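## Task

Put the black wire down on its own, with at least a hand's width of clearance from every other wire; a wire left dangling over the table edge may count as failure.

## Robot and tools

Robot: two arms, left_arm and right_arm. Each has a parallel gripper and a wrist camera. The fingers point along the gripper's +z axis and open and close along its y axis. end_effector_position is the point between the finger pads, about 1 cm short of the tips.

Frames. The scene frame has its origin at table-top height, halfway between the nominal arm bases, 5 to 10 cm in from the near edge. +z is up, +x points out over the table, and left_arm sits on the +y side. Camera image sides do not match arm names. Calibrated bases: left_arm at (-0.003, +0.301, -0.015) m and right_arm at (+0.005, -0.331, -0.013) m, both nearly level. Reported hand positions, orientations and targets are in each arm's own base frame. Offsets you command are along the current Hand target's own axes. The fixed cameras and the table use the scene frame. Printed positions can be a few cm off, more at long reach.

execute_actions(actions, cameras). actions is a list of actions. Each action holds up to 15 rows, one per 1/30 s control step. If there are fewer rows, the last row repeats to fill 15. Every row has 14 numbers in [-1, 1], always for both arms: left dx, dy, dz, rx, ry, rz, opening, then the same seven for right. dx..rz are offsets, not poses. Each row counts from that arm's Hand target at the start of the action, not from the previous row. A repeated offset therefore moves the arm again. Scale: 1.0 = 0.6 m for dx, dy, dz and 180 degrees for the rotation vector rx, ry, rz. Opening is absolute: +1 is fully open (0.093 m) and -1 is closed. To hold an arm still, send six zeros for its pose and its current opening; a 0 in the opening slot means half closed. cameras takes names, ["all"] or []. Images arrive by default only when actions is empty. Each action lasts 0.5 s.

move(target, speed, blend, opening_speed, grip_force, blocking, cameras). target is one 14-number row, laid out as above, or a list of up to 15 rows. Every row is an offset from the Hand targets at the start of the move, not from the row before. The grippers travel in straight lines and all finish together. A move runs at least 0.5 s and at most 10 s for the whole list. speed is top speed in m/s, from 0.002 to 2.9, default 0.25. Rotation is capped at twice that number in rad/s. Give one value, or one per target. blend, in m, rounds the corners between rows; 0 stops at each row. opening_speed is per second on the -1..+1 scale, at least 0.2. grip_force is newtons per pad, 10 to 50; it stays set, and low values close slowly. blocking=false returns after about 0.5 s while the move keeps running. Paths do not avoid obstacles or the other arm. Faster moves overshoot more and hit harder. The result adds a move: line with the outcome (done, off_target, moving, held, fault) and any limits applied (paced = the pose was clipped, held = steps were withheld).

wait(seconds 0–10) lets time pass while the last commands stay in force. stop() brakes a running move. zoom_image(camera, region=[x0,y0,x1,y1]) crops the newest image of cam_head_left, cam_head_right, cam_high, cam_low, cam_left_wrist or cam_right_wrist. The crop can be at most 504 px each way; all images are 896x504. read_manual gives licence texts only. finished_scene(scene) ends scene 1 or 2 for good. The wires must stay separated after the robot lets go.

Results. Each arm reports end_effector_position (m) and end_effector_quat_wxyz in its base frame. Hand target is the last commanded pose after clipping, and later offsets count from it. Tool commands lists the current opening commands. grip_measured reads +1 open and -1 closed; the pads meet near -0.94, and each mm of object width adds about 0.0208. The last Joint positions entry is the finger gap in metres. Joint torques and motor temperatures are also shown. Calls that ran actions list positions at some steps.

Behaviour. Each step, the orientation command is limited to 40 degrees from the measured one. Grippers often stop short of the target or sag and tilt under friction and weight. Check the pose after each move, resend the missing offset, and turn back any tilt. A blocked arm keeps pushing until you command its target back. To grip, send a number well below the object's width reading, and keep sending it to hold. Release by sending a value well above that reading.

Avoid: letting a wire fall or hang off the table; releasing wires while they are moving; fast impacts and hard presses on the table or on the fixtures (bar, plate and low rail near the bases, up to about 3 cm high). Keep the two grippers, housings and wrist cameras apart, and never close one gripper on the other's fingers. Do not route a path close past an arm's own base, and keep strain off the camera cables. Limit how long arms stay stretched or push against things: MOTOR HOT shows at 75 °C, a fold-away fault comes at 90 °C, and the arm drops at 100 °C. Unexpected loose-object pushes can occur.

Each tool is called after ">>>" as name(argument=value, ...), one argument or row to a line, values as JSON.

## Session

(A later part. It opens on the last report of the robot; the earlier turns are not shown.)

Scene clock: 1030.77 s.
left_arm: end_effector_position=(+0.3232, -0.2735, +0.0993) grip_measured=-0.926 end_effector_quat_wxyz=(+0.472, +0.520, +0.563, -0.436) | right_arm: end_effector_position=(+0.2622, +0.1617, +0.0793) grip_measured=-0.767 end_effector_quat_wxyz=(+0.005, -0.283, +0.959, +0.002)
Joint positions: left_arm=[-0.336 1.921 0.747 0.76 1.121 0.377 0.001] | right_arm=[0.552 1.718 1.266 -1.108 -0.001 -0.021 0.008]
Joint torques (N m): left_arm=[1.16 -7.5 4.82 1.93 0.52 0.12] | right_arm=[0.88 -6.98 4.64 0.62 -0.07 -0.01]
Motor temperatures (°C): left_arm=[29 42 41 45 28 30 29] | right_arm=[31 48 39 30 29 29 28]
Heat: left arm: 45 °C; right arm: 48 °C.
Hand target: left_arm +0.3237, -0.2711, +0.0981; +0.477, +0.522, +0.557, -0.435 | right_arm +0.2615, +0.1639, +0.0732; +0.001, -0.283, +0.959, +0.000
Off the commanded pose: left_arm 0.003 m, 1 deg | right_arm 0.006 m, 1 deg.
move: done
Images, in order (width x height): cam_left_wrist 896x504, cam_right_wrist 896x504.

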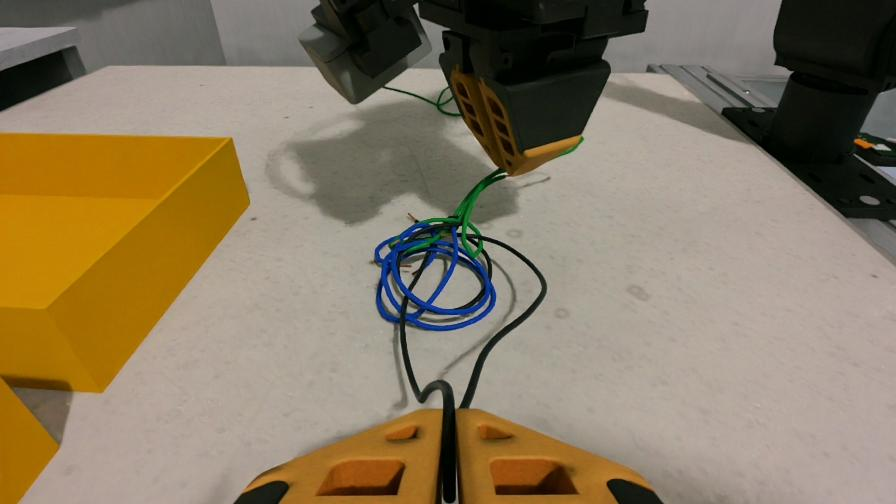

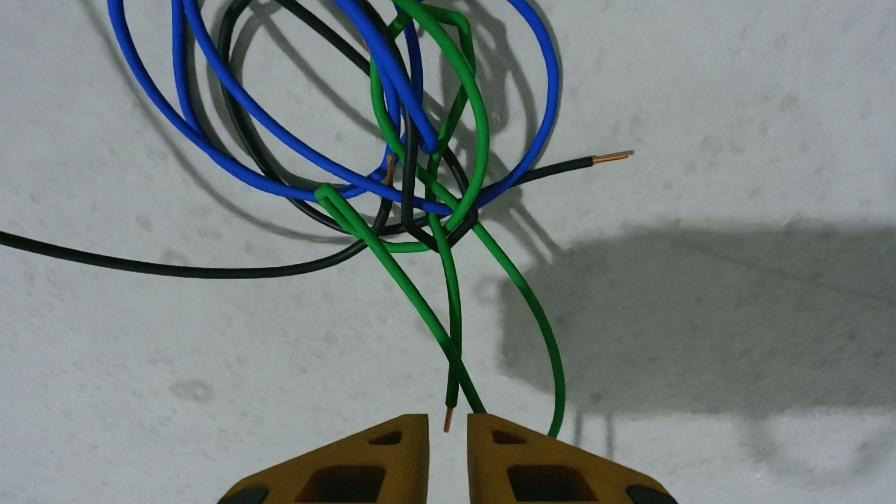

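>>> move(
  target=[
    [0,0,0,0,0,0,-0.9336,-0.004,0,0.013,0,0,0,-0.77],
    [0,0,0,0,0,0,-0.9336,-0.004,0,0.013,0,0,0,-1],
    [0,0,0,0,0,0,-0.9336,0.05,-0.02,-0.04,0,0,0,-1],
  ],
  cameras=["cam_right_wrist","cam_left_wrist","cam_high"],
  speed=0.05,
)

>>> zoom_image(
  camera="cam_right_wrist",
  region=[200, 104, 600, 504],
)

>>> zoom_image(
  camera="cam_left_wrist",
  region=[360, 80, 600, 280],
)

Scene clock: 1045.37 s.
left_arm: end_effector_position=(+0.3232, -0.2735, +0.0993) grip_measured=-0.926 end_effector_quat_wxyz=(+0.472, +0.520, +0.563, -0.436) | right_arm: end_effector_position=(+0.2477, +0.1431, +0.0899) grip_measured=-0.978 end_effector_quat_wxyz=(-0.001, -0.282, +0.959, +0.000)
Joint positions: left_arm=[-0.336 1.921 0.747 0.76 1.121 0.377 0.001] | right_arm=[0.523 1.64 1.223 -1.155 -0.001 -0.049 0]
Joint torques (N m): left_arm=[1.13 -7.49 4.81 1.93 0.52 0.13] | right_arm=[-0.35 -10.88 4.53 0.22 -0.08 -0.2]
Heat: left arm: 45 °C; right arm: 47 °C.
Hand target: left_arm +0.3237, -0.2711, +0.0981; +0.477, +0.522, +0.557, -0.435 | right_arm +0.2428, +0.1376, +0.0972; +0.001, -0.283, +0.959, +0.000
Off the commanded pose: left_arm 0.003 m, 1 deg | right_arm 0.010 m, 0 deg.
move: done
Images, in order (width x height): cam_high 896x504, cam_left_wrist 896x504, cam_right_wrist 896x504.

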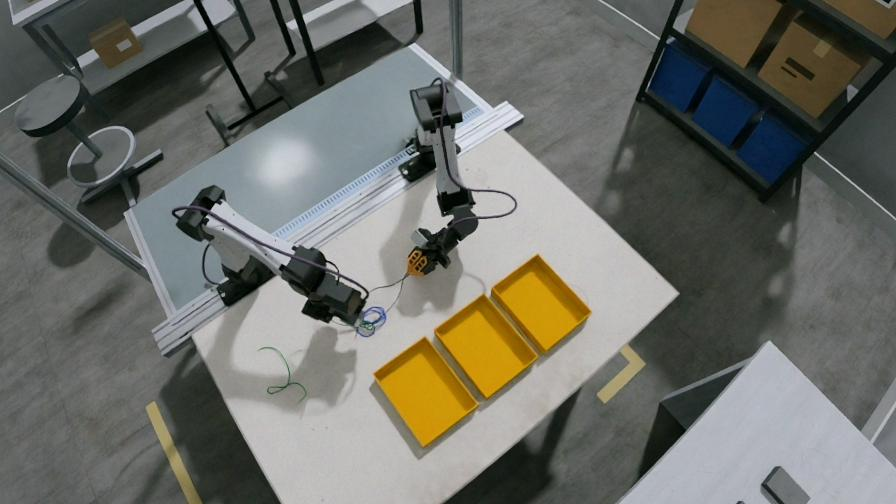

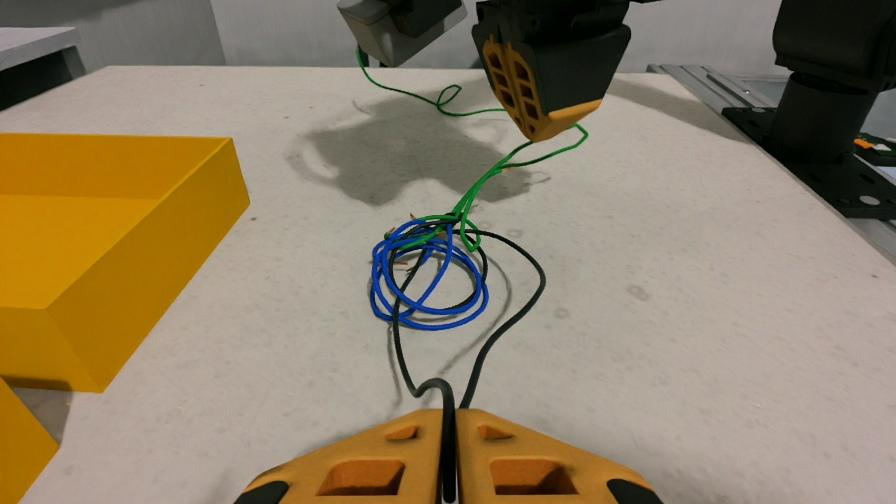

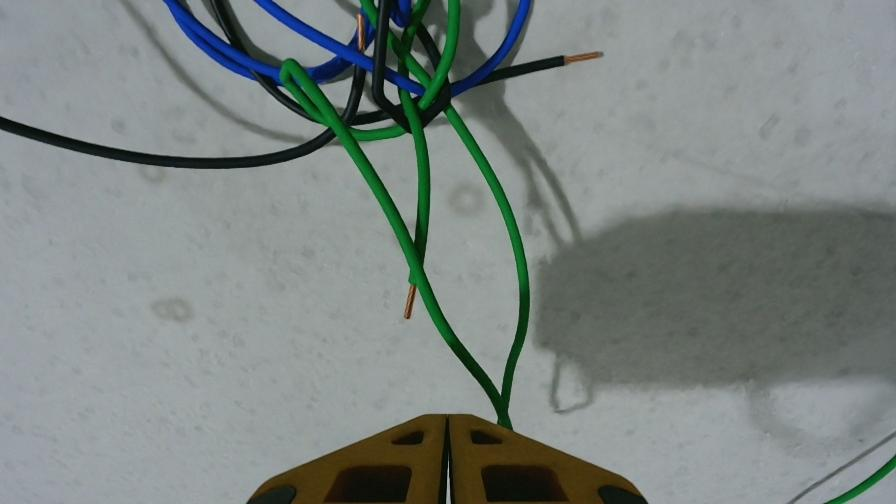

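Scaled by 1.260 from the camera's 896x504 image, which has a finer 1280x720 frame.

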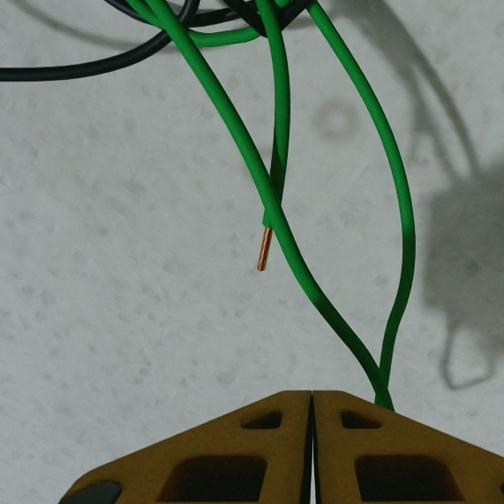

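Scaled by 2.100 from the camera's 896x504 image, which has a finer 1280x720 frame.

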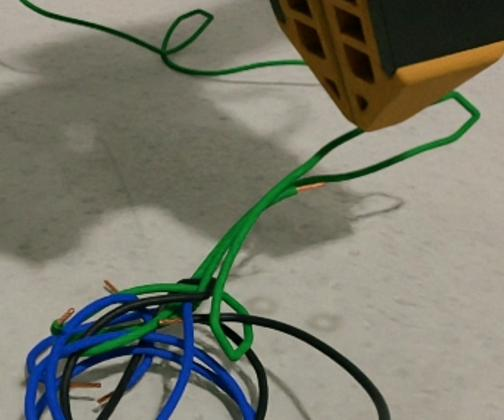

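>>> move(
  target=[
    [0,0,0,0,0,0,-0.9336,-0.0,0.025,-0.02,0,0,0,-0.75],
    [0,0,0,0,0,0,-0.9336,-0.056,0.0203,-0.01,0,0,0,-0.75],
    [0,0,0,0,0,0,-0.9336,-0.056,0.0203,0.047,0,0,0,-0.75],
  ],
  cameras=["cam_right_wrist","cam_left_wrist"],
  speed=0.08,
)

>>> zoom_image(
  camera="cam_right_wrist",
  region=[300, 204, 600, 504],
)

>>> zoom_image(
  camera="cam_left_wrist",
  region=[360, 80, 600, 280],
)

Scene clock: 1060.17 s.
left_arm: end_effector_position=(+0.3232, -0.2735, +0.0993) grip_measured=-0.926 end_effector_quat_wxyz=(+0.472, +0.520, +0.563, -0.436) | right_arm: end_effector_position=(+0.2635, +0.1661, +0.0746) grip_measured=-0.753 end_effector_quat_wxyz=(+0.004, -0.284, +0.959, +0.002)
Joint positions: left_arm=[-0.336 1.921 0.747 0.76 1.121 0.377 0.001] | right_arm=[0.562 1.736 1.268 -1.094 -0.001 -0.014 0.009]
Joint torques (N m): left_arm=[1.18 -7.51 4.78 1.93 0.51 0.13] | right_arm=[0.14 -7.25 4.7 0.63 -0.07 -0.08]
Heat: left arm: 45 °C; right arm: 47 °C.
Hand target: left_arm +0.3237, -0.2711, +0.0981; +0.477, +0.522, +0.557, -0.435 | right_arm +0.2645, +0.1660, +0.0690; +0.001, -0.283, +0.959, +0.000
Off the commanded pose: left_arm 0.003 m, 1 deg | right_arm 0.006 m, 0 deg.
move: done
Images, in order (width x height): cam_left_wrist 896x504, cam_right_wrist 896x504.

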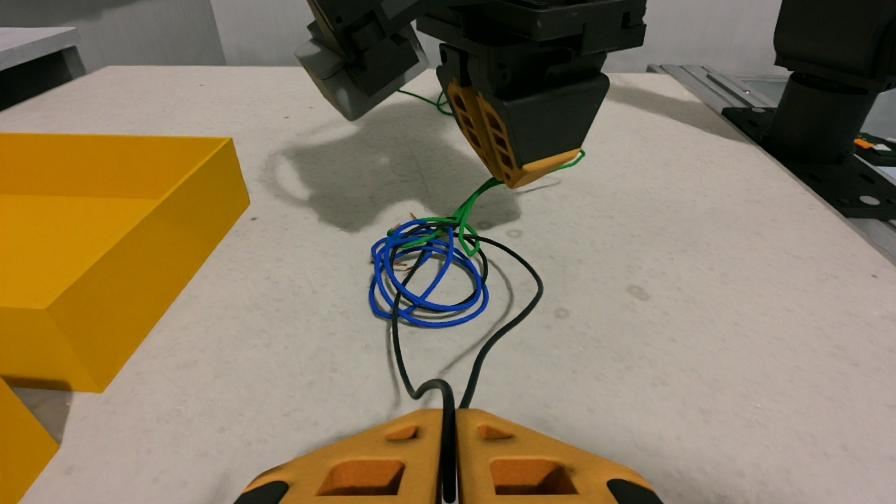

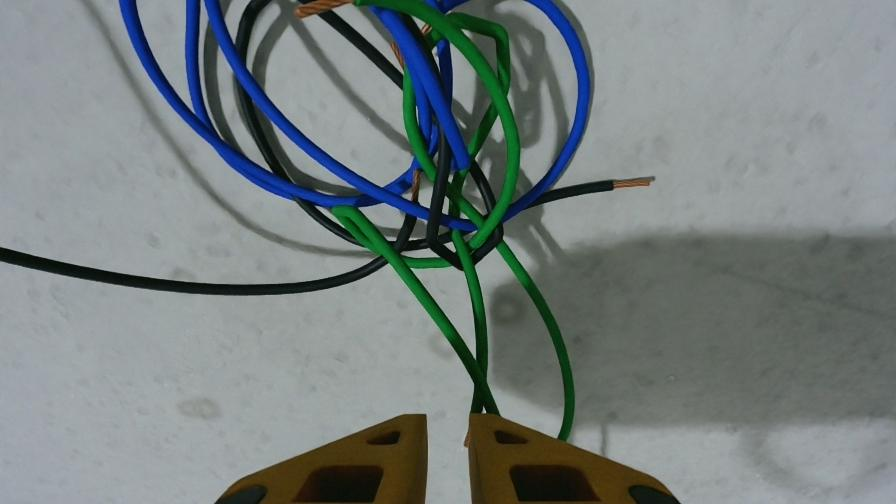

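Scaled by 1.680 from the camera's 896x504 image, which has a finer 1280x720 frame.

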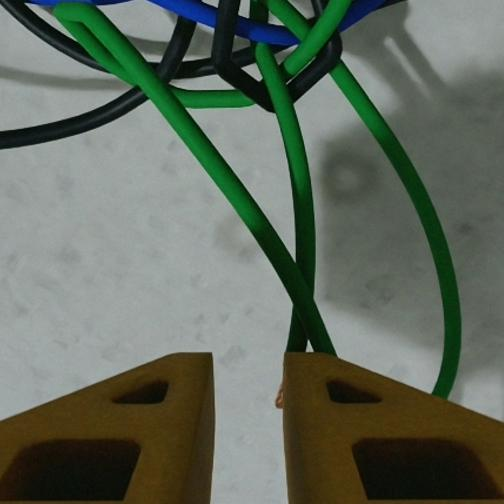

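Scaled by 2.100 from the camera's 896x504 image, which has a finer 1280x720 frame.

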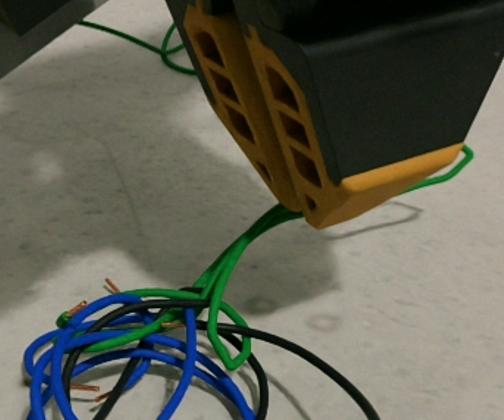

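>>> move(
  target=[
    [0,0,0,0,0,0,-0.9336,0,0,-0.03,0,0,0,-0.75],
    [0,0,0,0,0,0,-0.9336,-0.003,-0.01,-0.03,0,0,0,-0.75],
    [0,0,0,0,0,0,-0.9336,-0.003,-0.01,0.003,0,0,0,-0.75],
  ],
  cameras=["cam_right_wrist","cam_left_wrist"],
  speed=0.08,
)

>>> zoom_image(
  camera="cam_right_wrist",
  region=[300, 204, 600, 504],
)

>>> zoom_image(
  camera="cam_left_wrist",
  region=[360, 80, 600, 280],
)

Scene clock: 1076.53 s.
left_arm: end_effector_position=(+0.3232, -0.2735, +0.0993) grip_measured=-0.926 end_effector_quat_wxyz=(+0.472, +0.520, +0.563, -0.436) | right_arm: end_effector_position=(+0.2682, +0.1640, +0.0737) grip_measured=-0.753 end_effector_quat_wxyz=(+0.007, -0.282, +0.959, +0.002)
Joint positions: left_arm=[-0.336 1.921 0.747 0.76 1.121 0.377 0.001] | right_arm=[0.548 1.743 1.273 -1.086 -0.001 -0.024 0.009]
Joint torques (N m): left_arm=[1.16 -7.47 4.82 1.92 0.52 0.12] | right_arm=[-0.27 -7.17 4.6 0.6 -0.07 -0.19]
Heat: left arm: 45 °C; right arm: 46 °C.
Hand target: left_arm +0.3237, -0.2711, +0.0981; +0.477, +0.522, +0.557, -0.435 | right_arm +0.2692, +0.1620, +0.0673; +0.001, -0.283, +0.959, +0.000
Off the commanded pose: left_arm 0.003 m, 1 deg | right_arm 0.007 m, 1 deg.
move: done
Images, in order (width x height): cam_left_wrist 896x504, cam_right_wrist 896x504.

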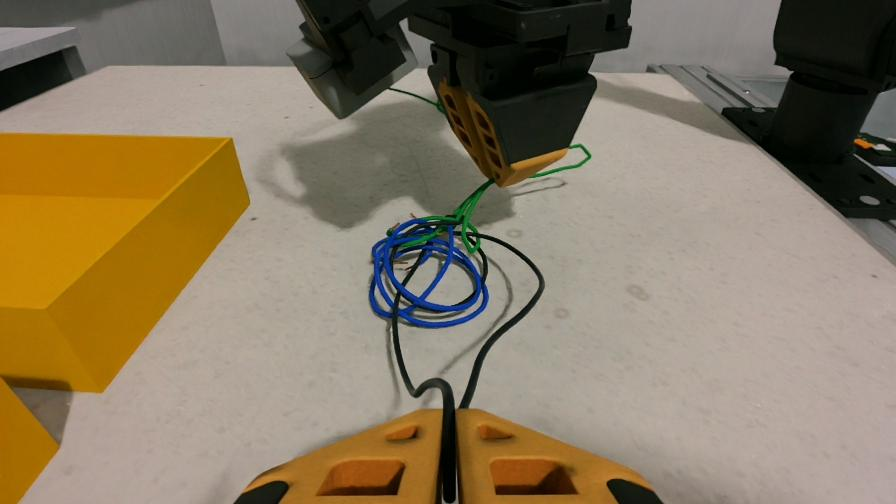

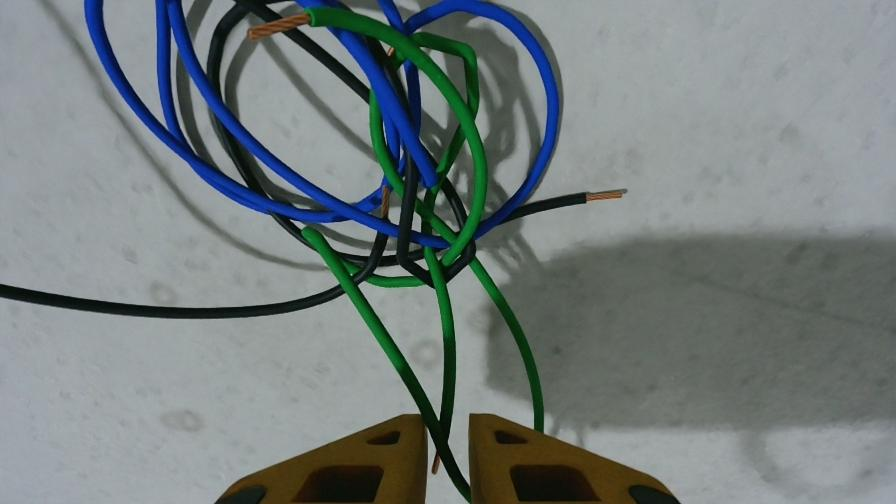

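Scaled by 1.680 from the camera's 896x504 image, which has a finer 1280x720 frame.

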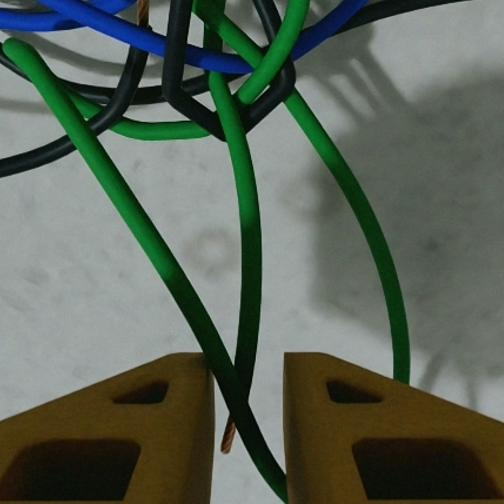

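Scaled by 2.100 from the camera's 896x504 image, which has a finer 1280x720 frame.

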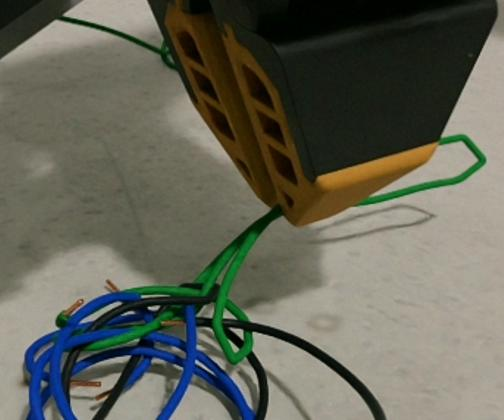

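>>> move(
  target=[
    [0,0,0,0,0,0,-0.9336,0,0,0.0,0,0,0,-1],
    [0,0,0,0,0,0,-0.9336,0.15,-0.1,-0.1,0,0,0,-1],
  ],
  cameras=["cam_right_wrist","cam_left_wrist","cam_high"],
  speed=0.06,
)

>>> zoom_image(
  camera="cam_right_wrist",
  region=[200, 0, 700, 500],
)

>>> zoom_image(
  camera="cam_left_wrist",
  region=[360, 80, 600, 340],
)

Scene clock: 1090.47 s.
left_arm: end_effector_position=(+0.3185, -0.2771, +0.1017) grip_measured=-0.926 end_effector_quat_wxyz=(+0.471, +0.526, +0.553, -0.442) | right_arm: end_effector_position=(+0.2388, +0.0850, +0.1236) grip_measured=-0.973 end_effector_quat_wxyz=(+0.021, -0.291, +0.956, +0.035)
Joint positions: left_arm=[-0.346 1.921 0.747 0.771 1.138 0.377 0.001] | right_arm=[0.295 1.462 1.18 -1.248 -0.07 -0.294 0]
Joint torques (N m): left_arm=[2 -7.46 4.77 1.81 0.32 0.11] | right_arm=[-1.39 -8.96 4.31 -0.07 0.67 -0.19]
Heat: left arm: 45 °C; right arm: 45 °C.
Hand target: left_arm +0.3237, -0.2710, +0.0981; +0.478, +0.522, +0.557, -0.434 | right_arm +0.2260, +0.0627, +0.1271; +0.001, -0.283, +0.959, +0.000
Off the commanded pose: left_arm 0.009 m, 1 deg | right_arm 0.026 m, 5 deg.
move: off_target (right_arm)
Images, in order (width x height): cam_high 896x504, cam_left_wrist 896x504, cam_right_wrist 896x504.

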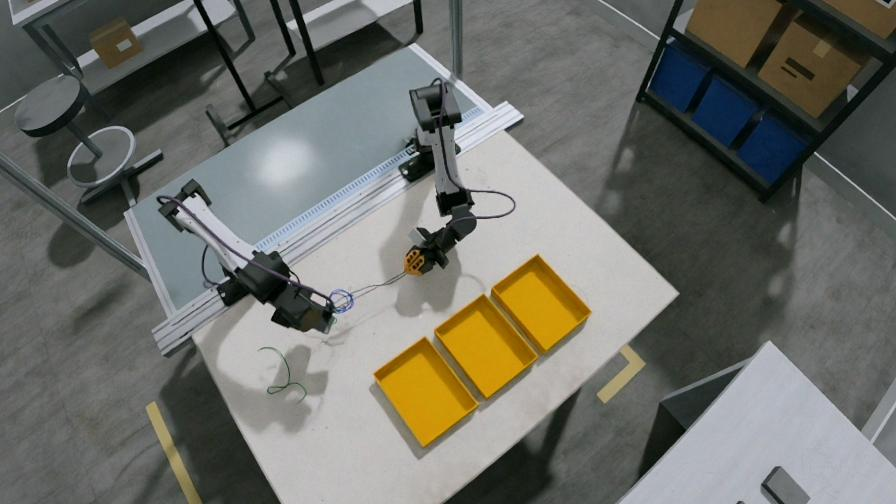

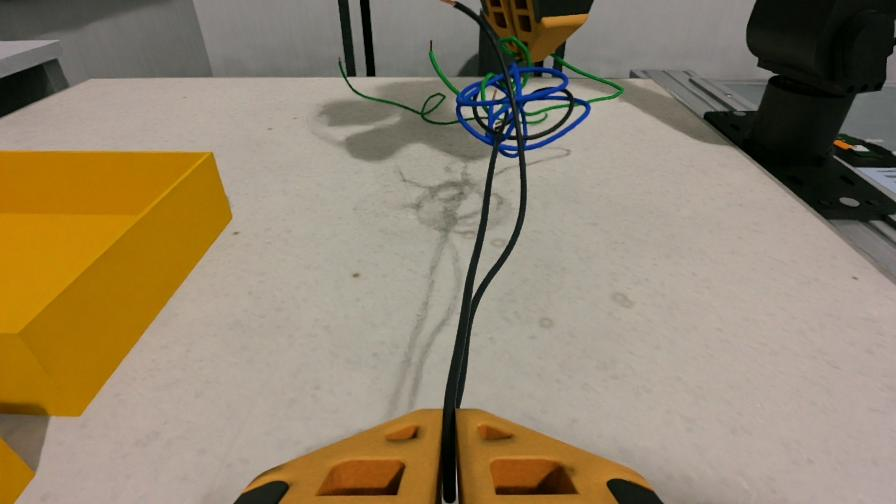

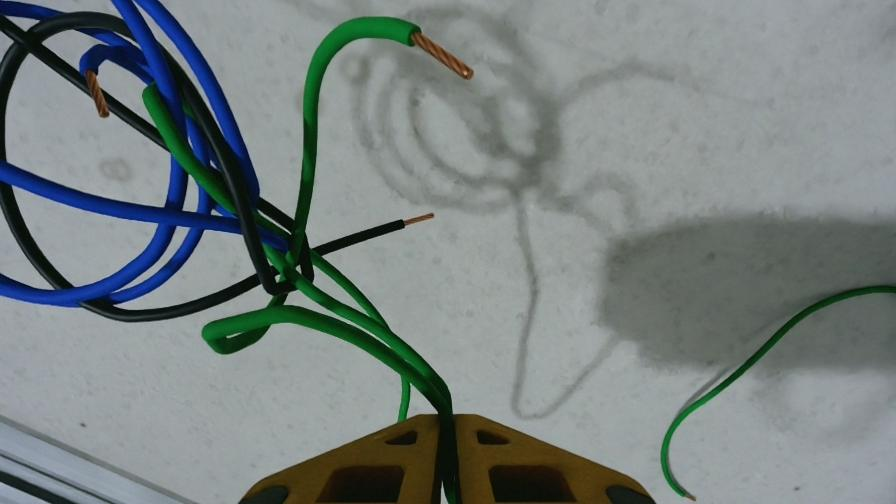

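Scaled by 1.008 from the camera's 896x504 image, which has a finer 1280x720 frame.

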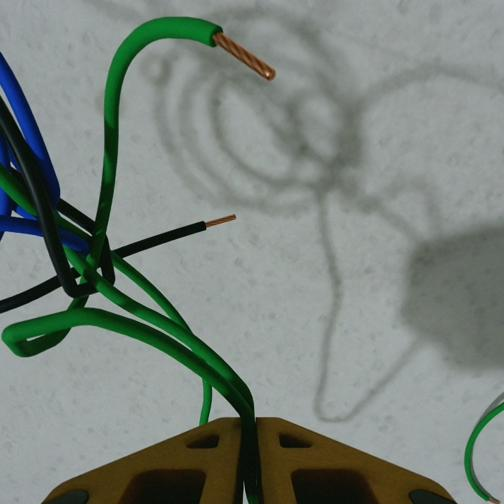

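Scaled by 1.938 from the camera's 896x504 image, which has a finer 1280x720 frame.

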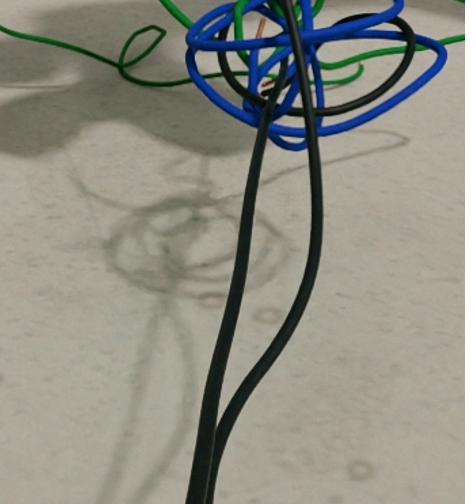

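>>> move(
  target=[0,0,0,0,0,0,-0.9336,0.03,-0.07,-0.02,0,0,0,-1],
  cameras=["cam_right_wrist","cam_left_wrist"],
  speed=0.06,
)

>>> zoom_image(
  camera="cam_right_wrist",
  region=[200, 0, 700, 500],
)

>>> zoom_image(
  camera="cam_left_wrist",
  region=[400, 0, 640, 240],
)

Scene clock: 1099.00 s.
left_arm: end_effector_position=(+0.3184, -0.2772, +0.1021) grip_measured=-0.926 end_effector_quat_wxyz=(+0.472, +0.527, +0.552, -0.442) | right_arm: end_effector_position=(+0.2398, +0.0420, +0.1286) grip_measured=-0.973 end_effector_quat_wxyz=(+0.011, -0.295, +0.954, +0.044)
Joint positions: left_arm=[-0.346 1.921 0.747 0.773 1.139 0.377 0.001] | right_arm=[0.11 1.455 1.193 -1.304 -0.091 -0.489 0]
Joint torques (N m): left_arm=[2.02 -7.45 4.78 1.79 0.32 0.11] | right_arm=[-2.15 -8.54 6.54 -0.05 0.88 -0.15]
Heat: left arm: 45 °C; right arm: 45 °C.
Hand target: left_arm +0.3237, -0.2710, +0.0981; +0.477, +0.522, +0.557, -0.435 | right_arm +0.2337, +0.0176, +0.1390; +0.001, -0.283, +0.959, +0.000
Off the commanded pose: left_arm 0.009 m, 1 deg | right_arm 0.027 m, 5 deg.
move: off_target (right_arm)
Images, in order (width x height): cam_left_wrist 896x504, cam_right_wrist 896x504.

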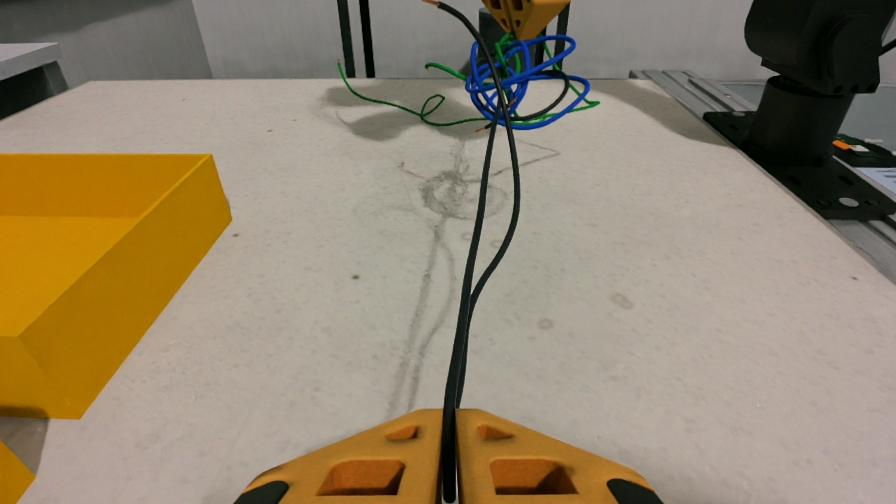

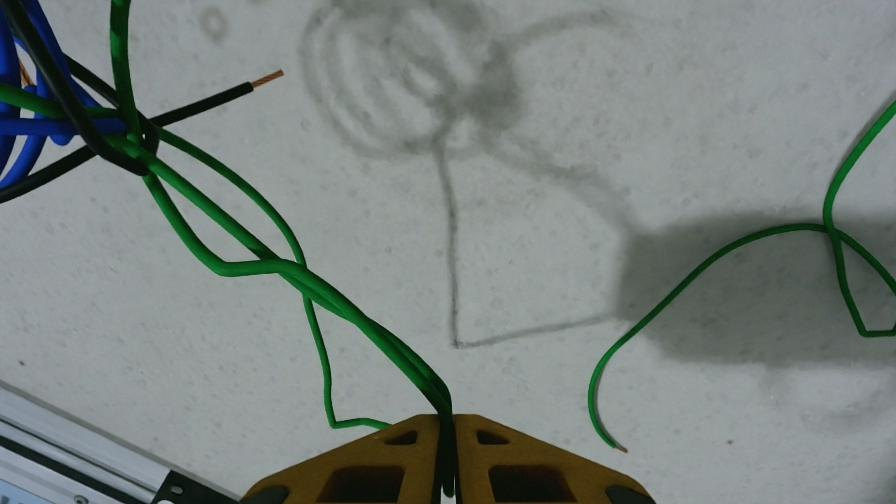

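Scaled by 1.008 from the camera's 896x504 image, which has a finer 1280x720 frame.

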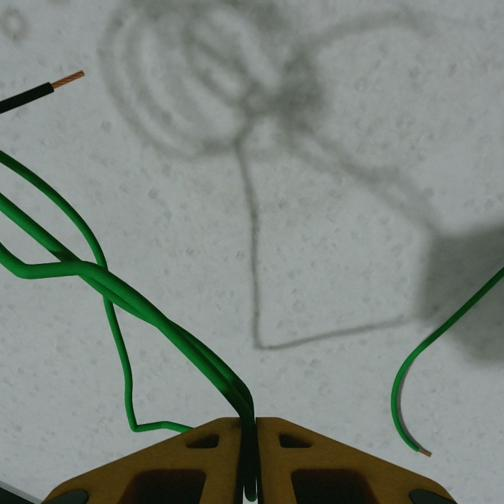

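Scaled by 2.100 from the camera's 896x504 image, which has a finer 1280x720 frame.

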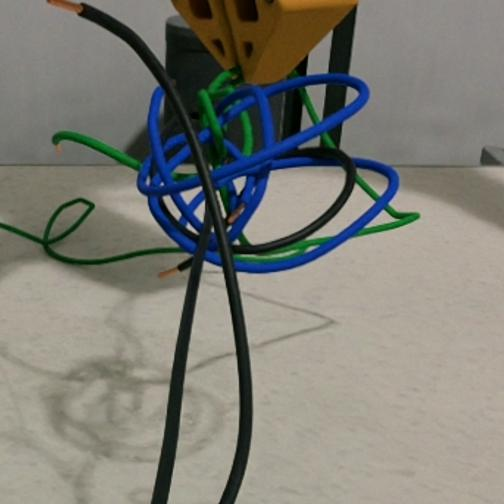

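>>> move(
  target=[0,0,0,0,0,0,-0.9336,0.02,-0.1,-0.02,0,0,0,-1],
  cameras=["cam_right_wrist","cam_left_wrist"],
  speed=0.06,
)

>>> zoom_image(
  camera="cam_left_wrist",
  region=[400, 0, 640, 240],
)

Scene clock: 1105.97 s.
left_arm: end_effector_position=(+0.3129, -0.2847, +0.1062) grip_measured=-0.926 end_effector_quat_wxyz=(+0.476, +0.537, +0.536, -0.445) | right_arm: end_effector_position=(+0.2528, +0.0108, +0.1527) grip_measured=-0.973 end_effector_quat_wxyz=(+0.032, -0.306, +0.947, +0.093)
Joint positions: left_arm=[-0.367 1.921 0.747 0.801 1.144 0.377 0.001] | right_arm=[-0.088 1.505 1.324 -1.405 -0.197 -0.714 0]
Joint torques (N m): left_arm=[3.84 -7.5 4.56 1.52 0.23 0.09] | right_arm=[-4.18 -5.19 7.25 0.37 1.97 -0.12]
Heat: left arm: 44 °C; right arm: 45 °C.
Hand target: left_arm +0.3237, -0.2710, +0.0981; +0.478, +0.522, +0.557, -0.434 | right_arm +0.2561, -0.0393, +0.1509; +0.001, -0.283, +0.959, +0.001
Off the commanded pose: left_arm 0.019 m, 3 deg | right_arm 0.050 m, 12 deg.
move: off_target (left_arm, right_arm)
Images, in order (width x height): cam_left_wrist 896x504, cam_right_wrist 896x504.

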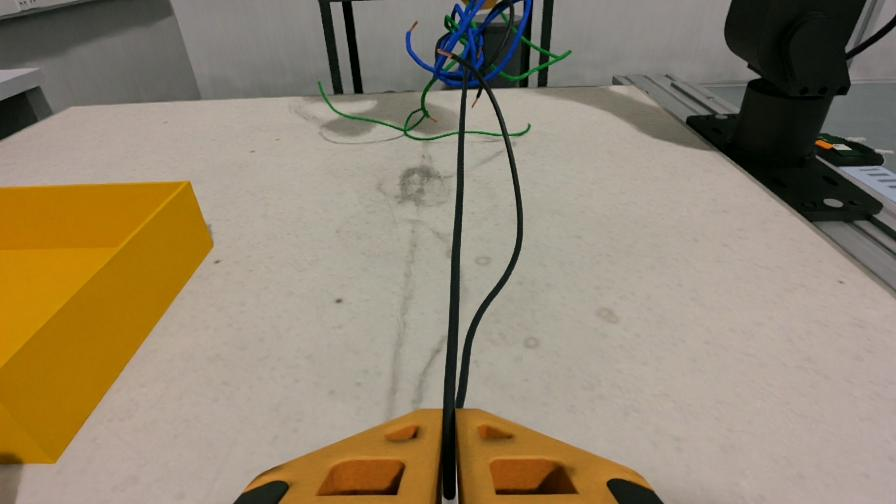

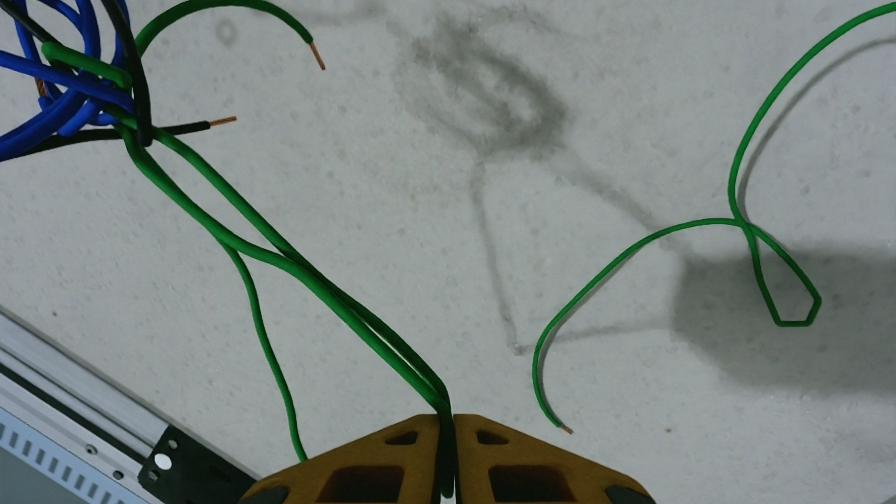

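Scaled by 2.100 from the camera's 896x504 image, which has a finer 1280x720 frame.

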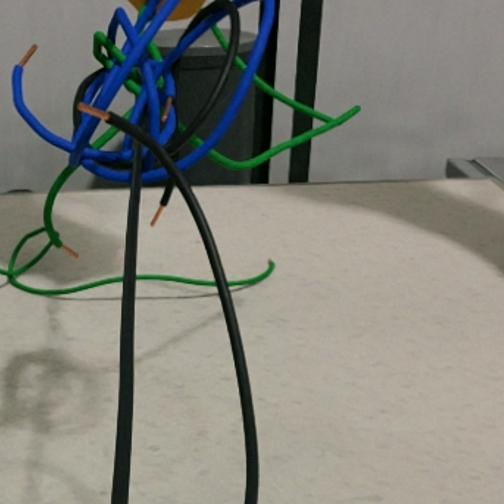

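>>> move(
  target=[
    [0,0,0,0,0,0,-0.9336,-0.069,0.094,-0.033,0,0,0,-1],
    [0,0,0,0,0,0,-0.6,-0.069,0.094,-0.033,0,0,0,-1],
    [0,0,-0.1,0,0,0,-0.6,-0.069,0.094,-0.033,0,0,0,-1],
  ],
  cameras=["all"],
  opening_speed=0.5,
  speed=0.1,
)

>>> zoom_image(
  camera="cam_left_wrist",
  region=[340, 0, 740, 400],
)

>>> zoom_image(
  camera="cam_head_right",
  region=[420, 140, 620, 260],
)

Scene clock: 1137.73 s.
left_arm: end_effector_position=(+0.3156, -0.2125, +0.0900) grip_measured=-0.603 end_effector_quat_wxyz=(+0.456, +0.507, +0.580, -0.446) | right_arm: end_effector_position=(+0.2600, +0.0313, +0.1686) grip_measured=-0.973 end_effector_quat_wxyz=(+0.008, -0.285, +0.958, +0.004)
Joint positions: left_arm=[-0.156 1.854 0.706 0.464 1.272 0.608 0.016] | right_arm=[0.113 1.526 1.42 -1.45 -0.01 -0.465 0]
Joint torques (N m): left_arm=[0.84 -11.36 6.34 1.38 0.7 0.25] | right_arm=[0.47 -5.22 6.86 0.28 -0.01 -0.01]
Heat: left arm: 43 °C; right arm: 44 °C.
Hand target: left_arm +0.3191, -0.2120, +0.1081; +0.478, +0.522, +0.557, -0.434 | right_arm +0.2603, +0.0305, +0.1709; +0.001, -0.283, +0.959, +0.000
Off the commanded pose: left_arm 0.018 m, 4 deg | right_arm 0.002 m, 1 deg.
move: off_target (left_arm)

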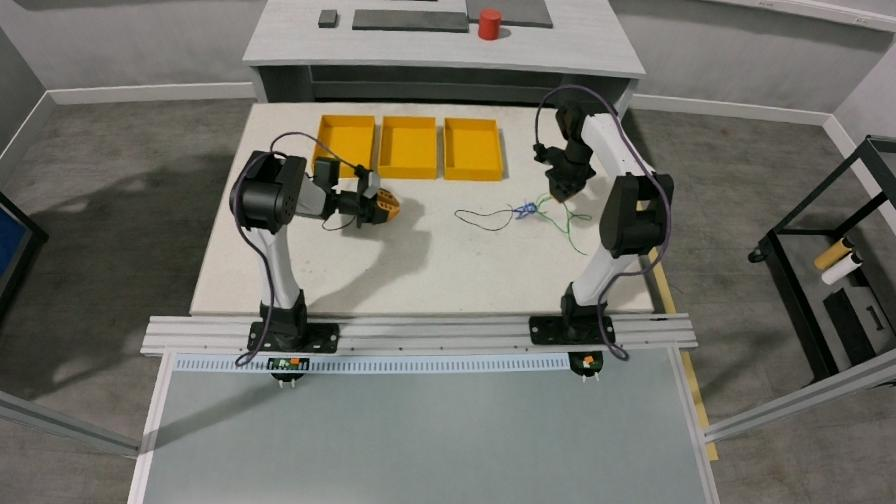

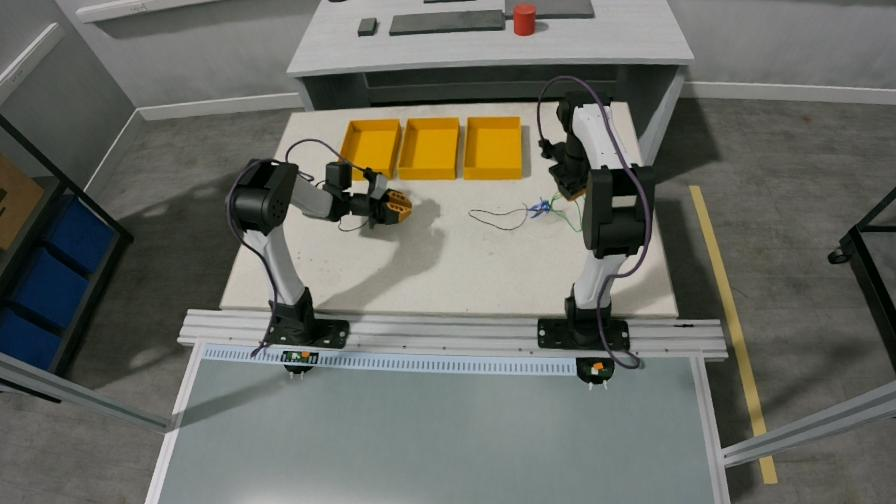

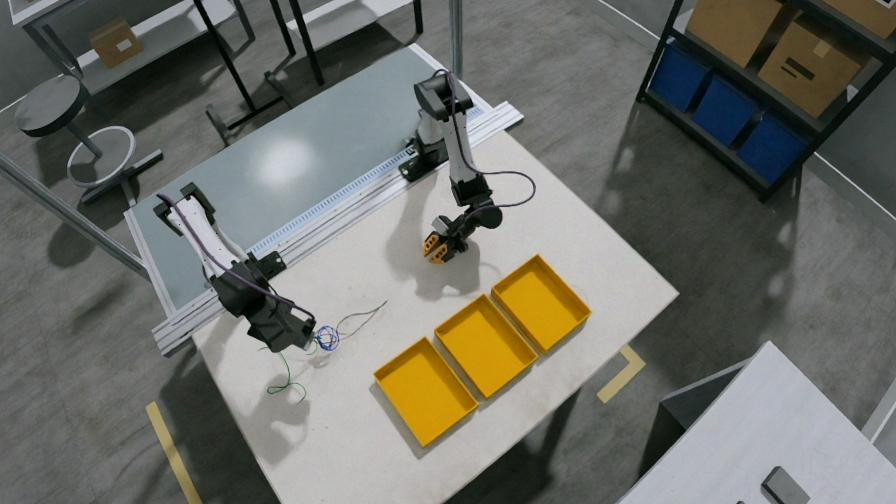

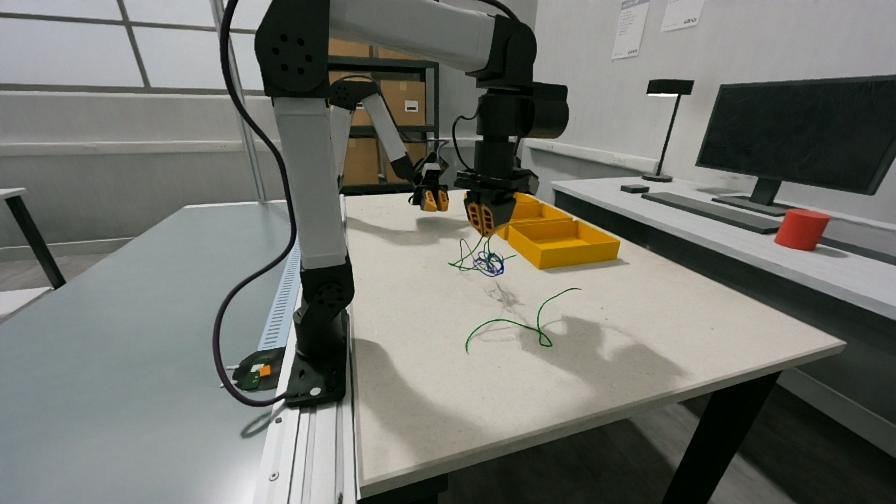

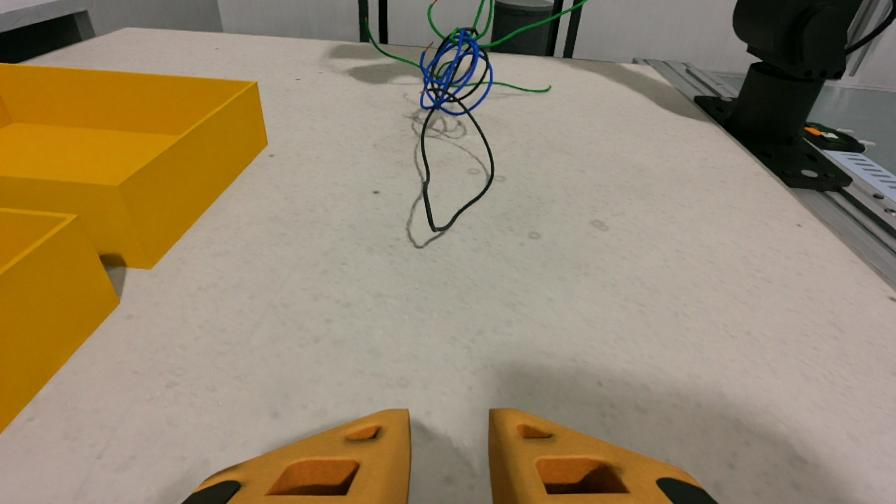

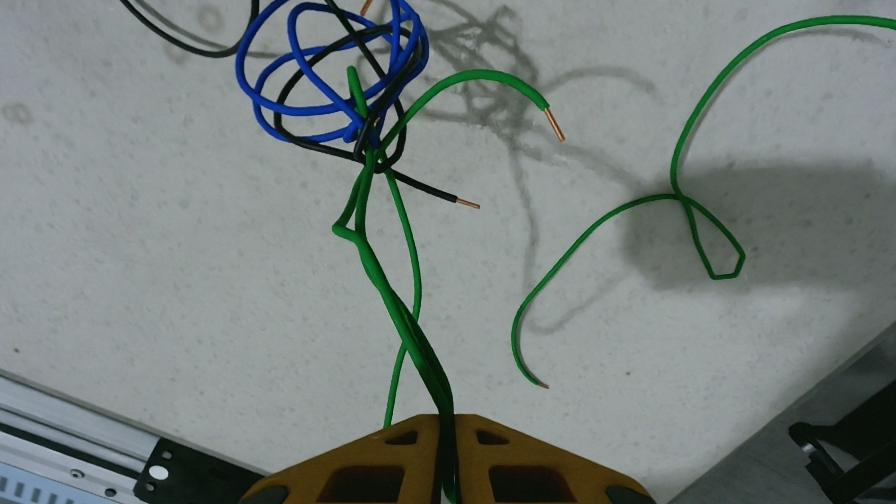

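Scaled by 1.260 from the camera's 896x504 image, which has a finer 1280x720 frame.

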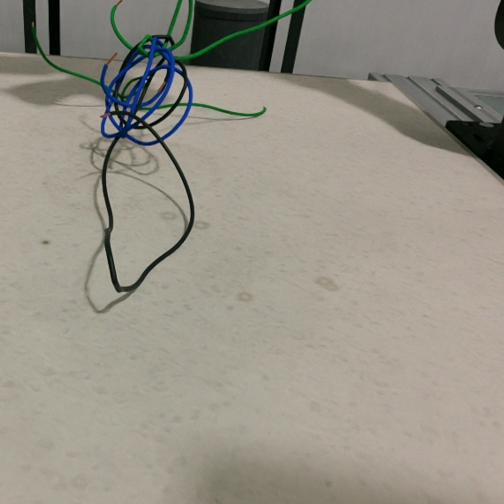

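Scaled by 2.520 from the camera's 896x504 image, which has a finer 1280x720 frame.

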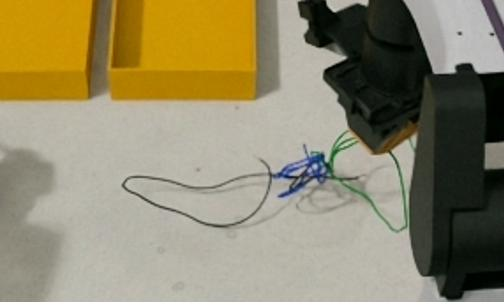

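>>> zoom_image(
  camera="cam_left_wrist",
  region=[370, 0, 550, 250],
)

>>> zoom_image(
  camera="cam_right_wrist",
  region=[110, 0, 590, 300],
)

Scaled by 2.016 from the camera's 896x504 image, which has a finer 1280x720 frame.

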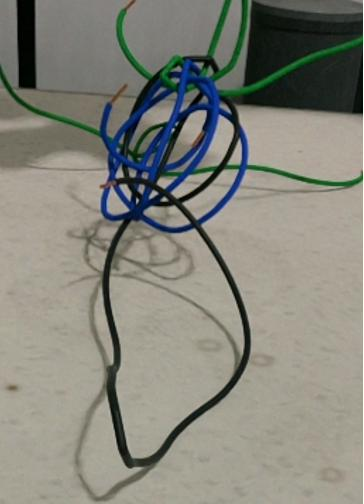

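Scaled by 1.050 from the camera's 896x504 image, which has a finer 1280x720 frame.

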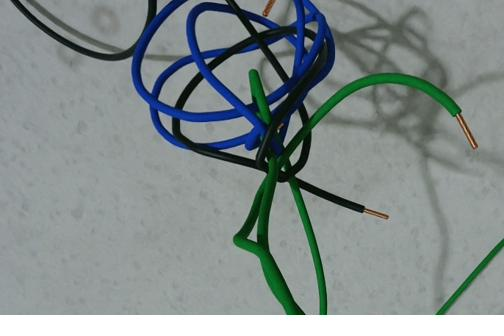

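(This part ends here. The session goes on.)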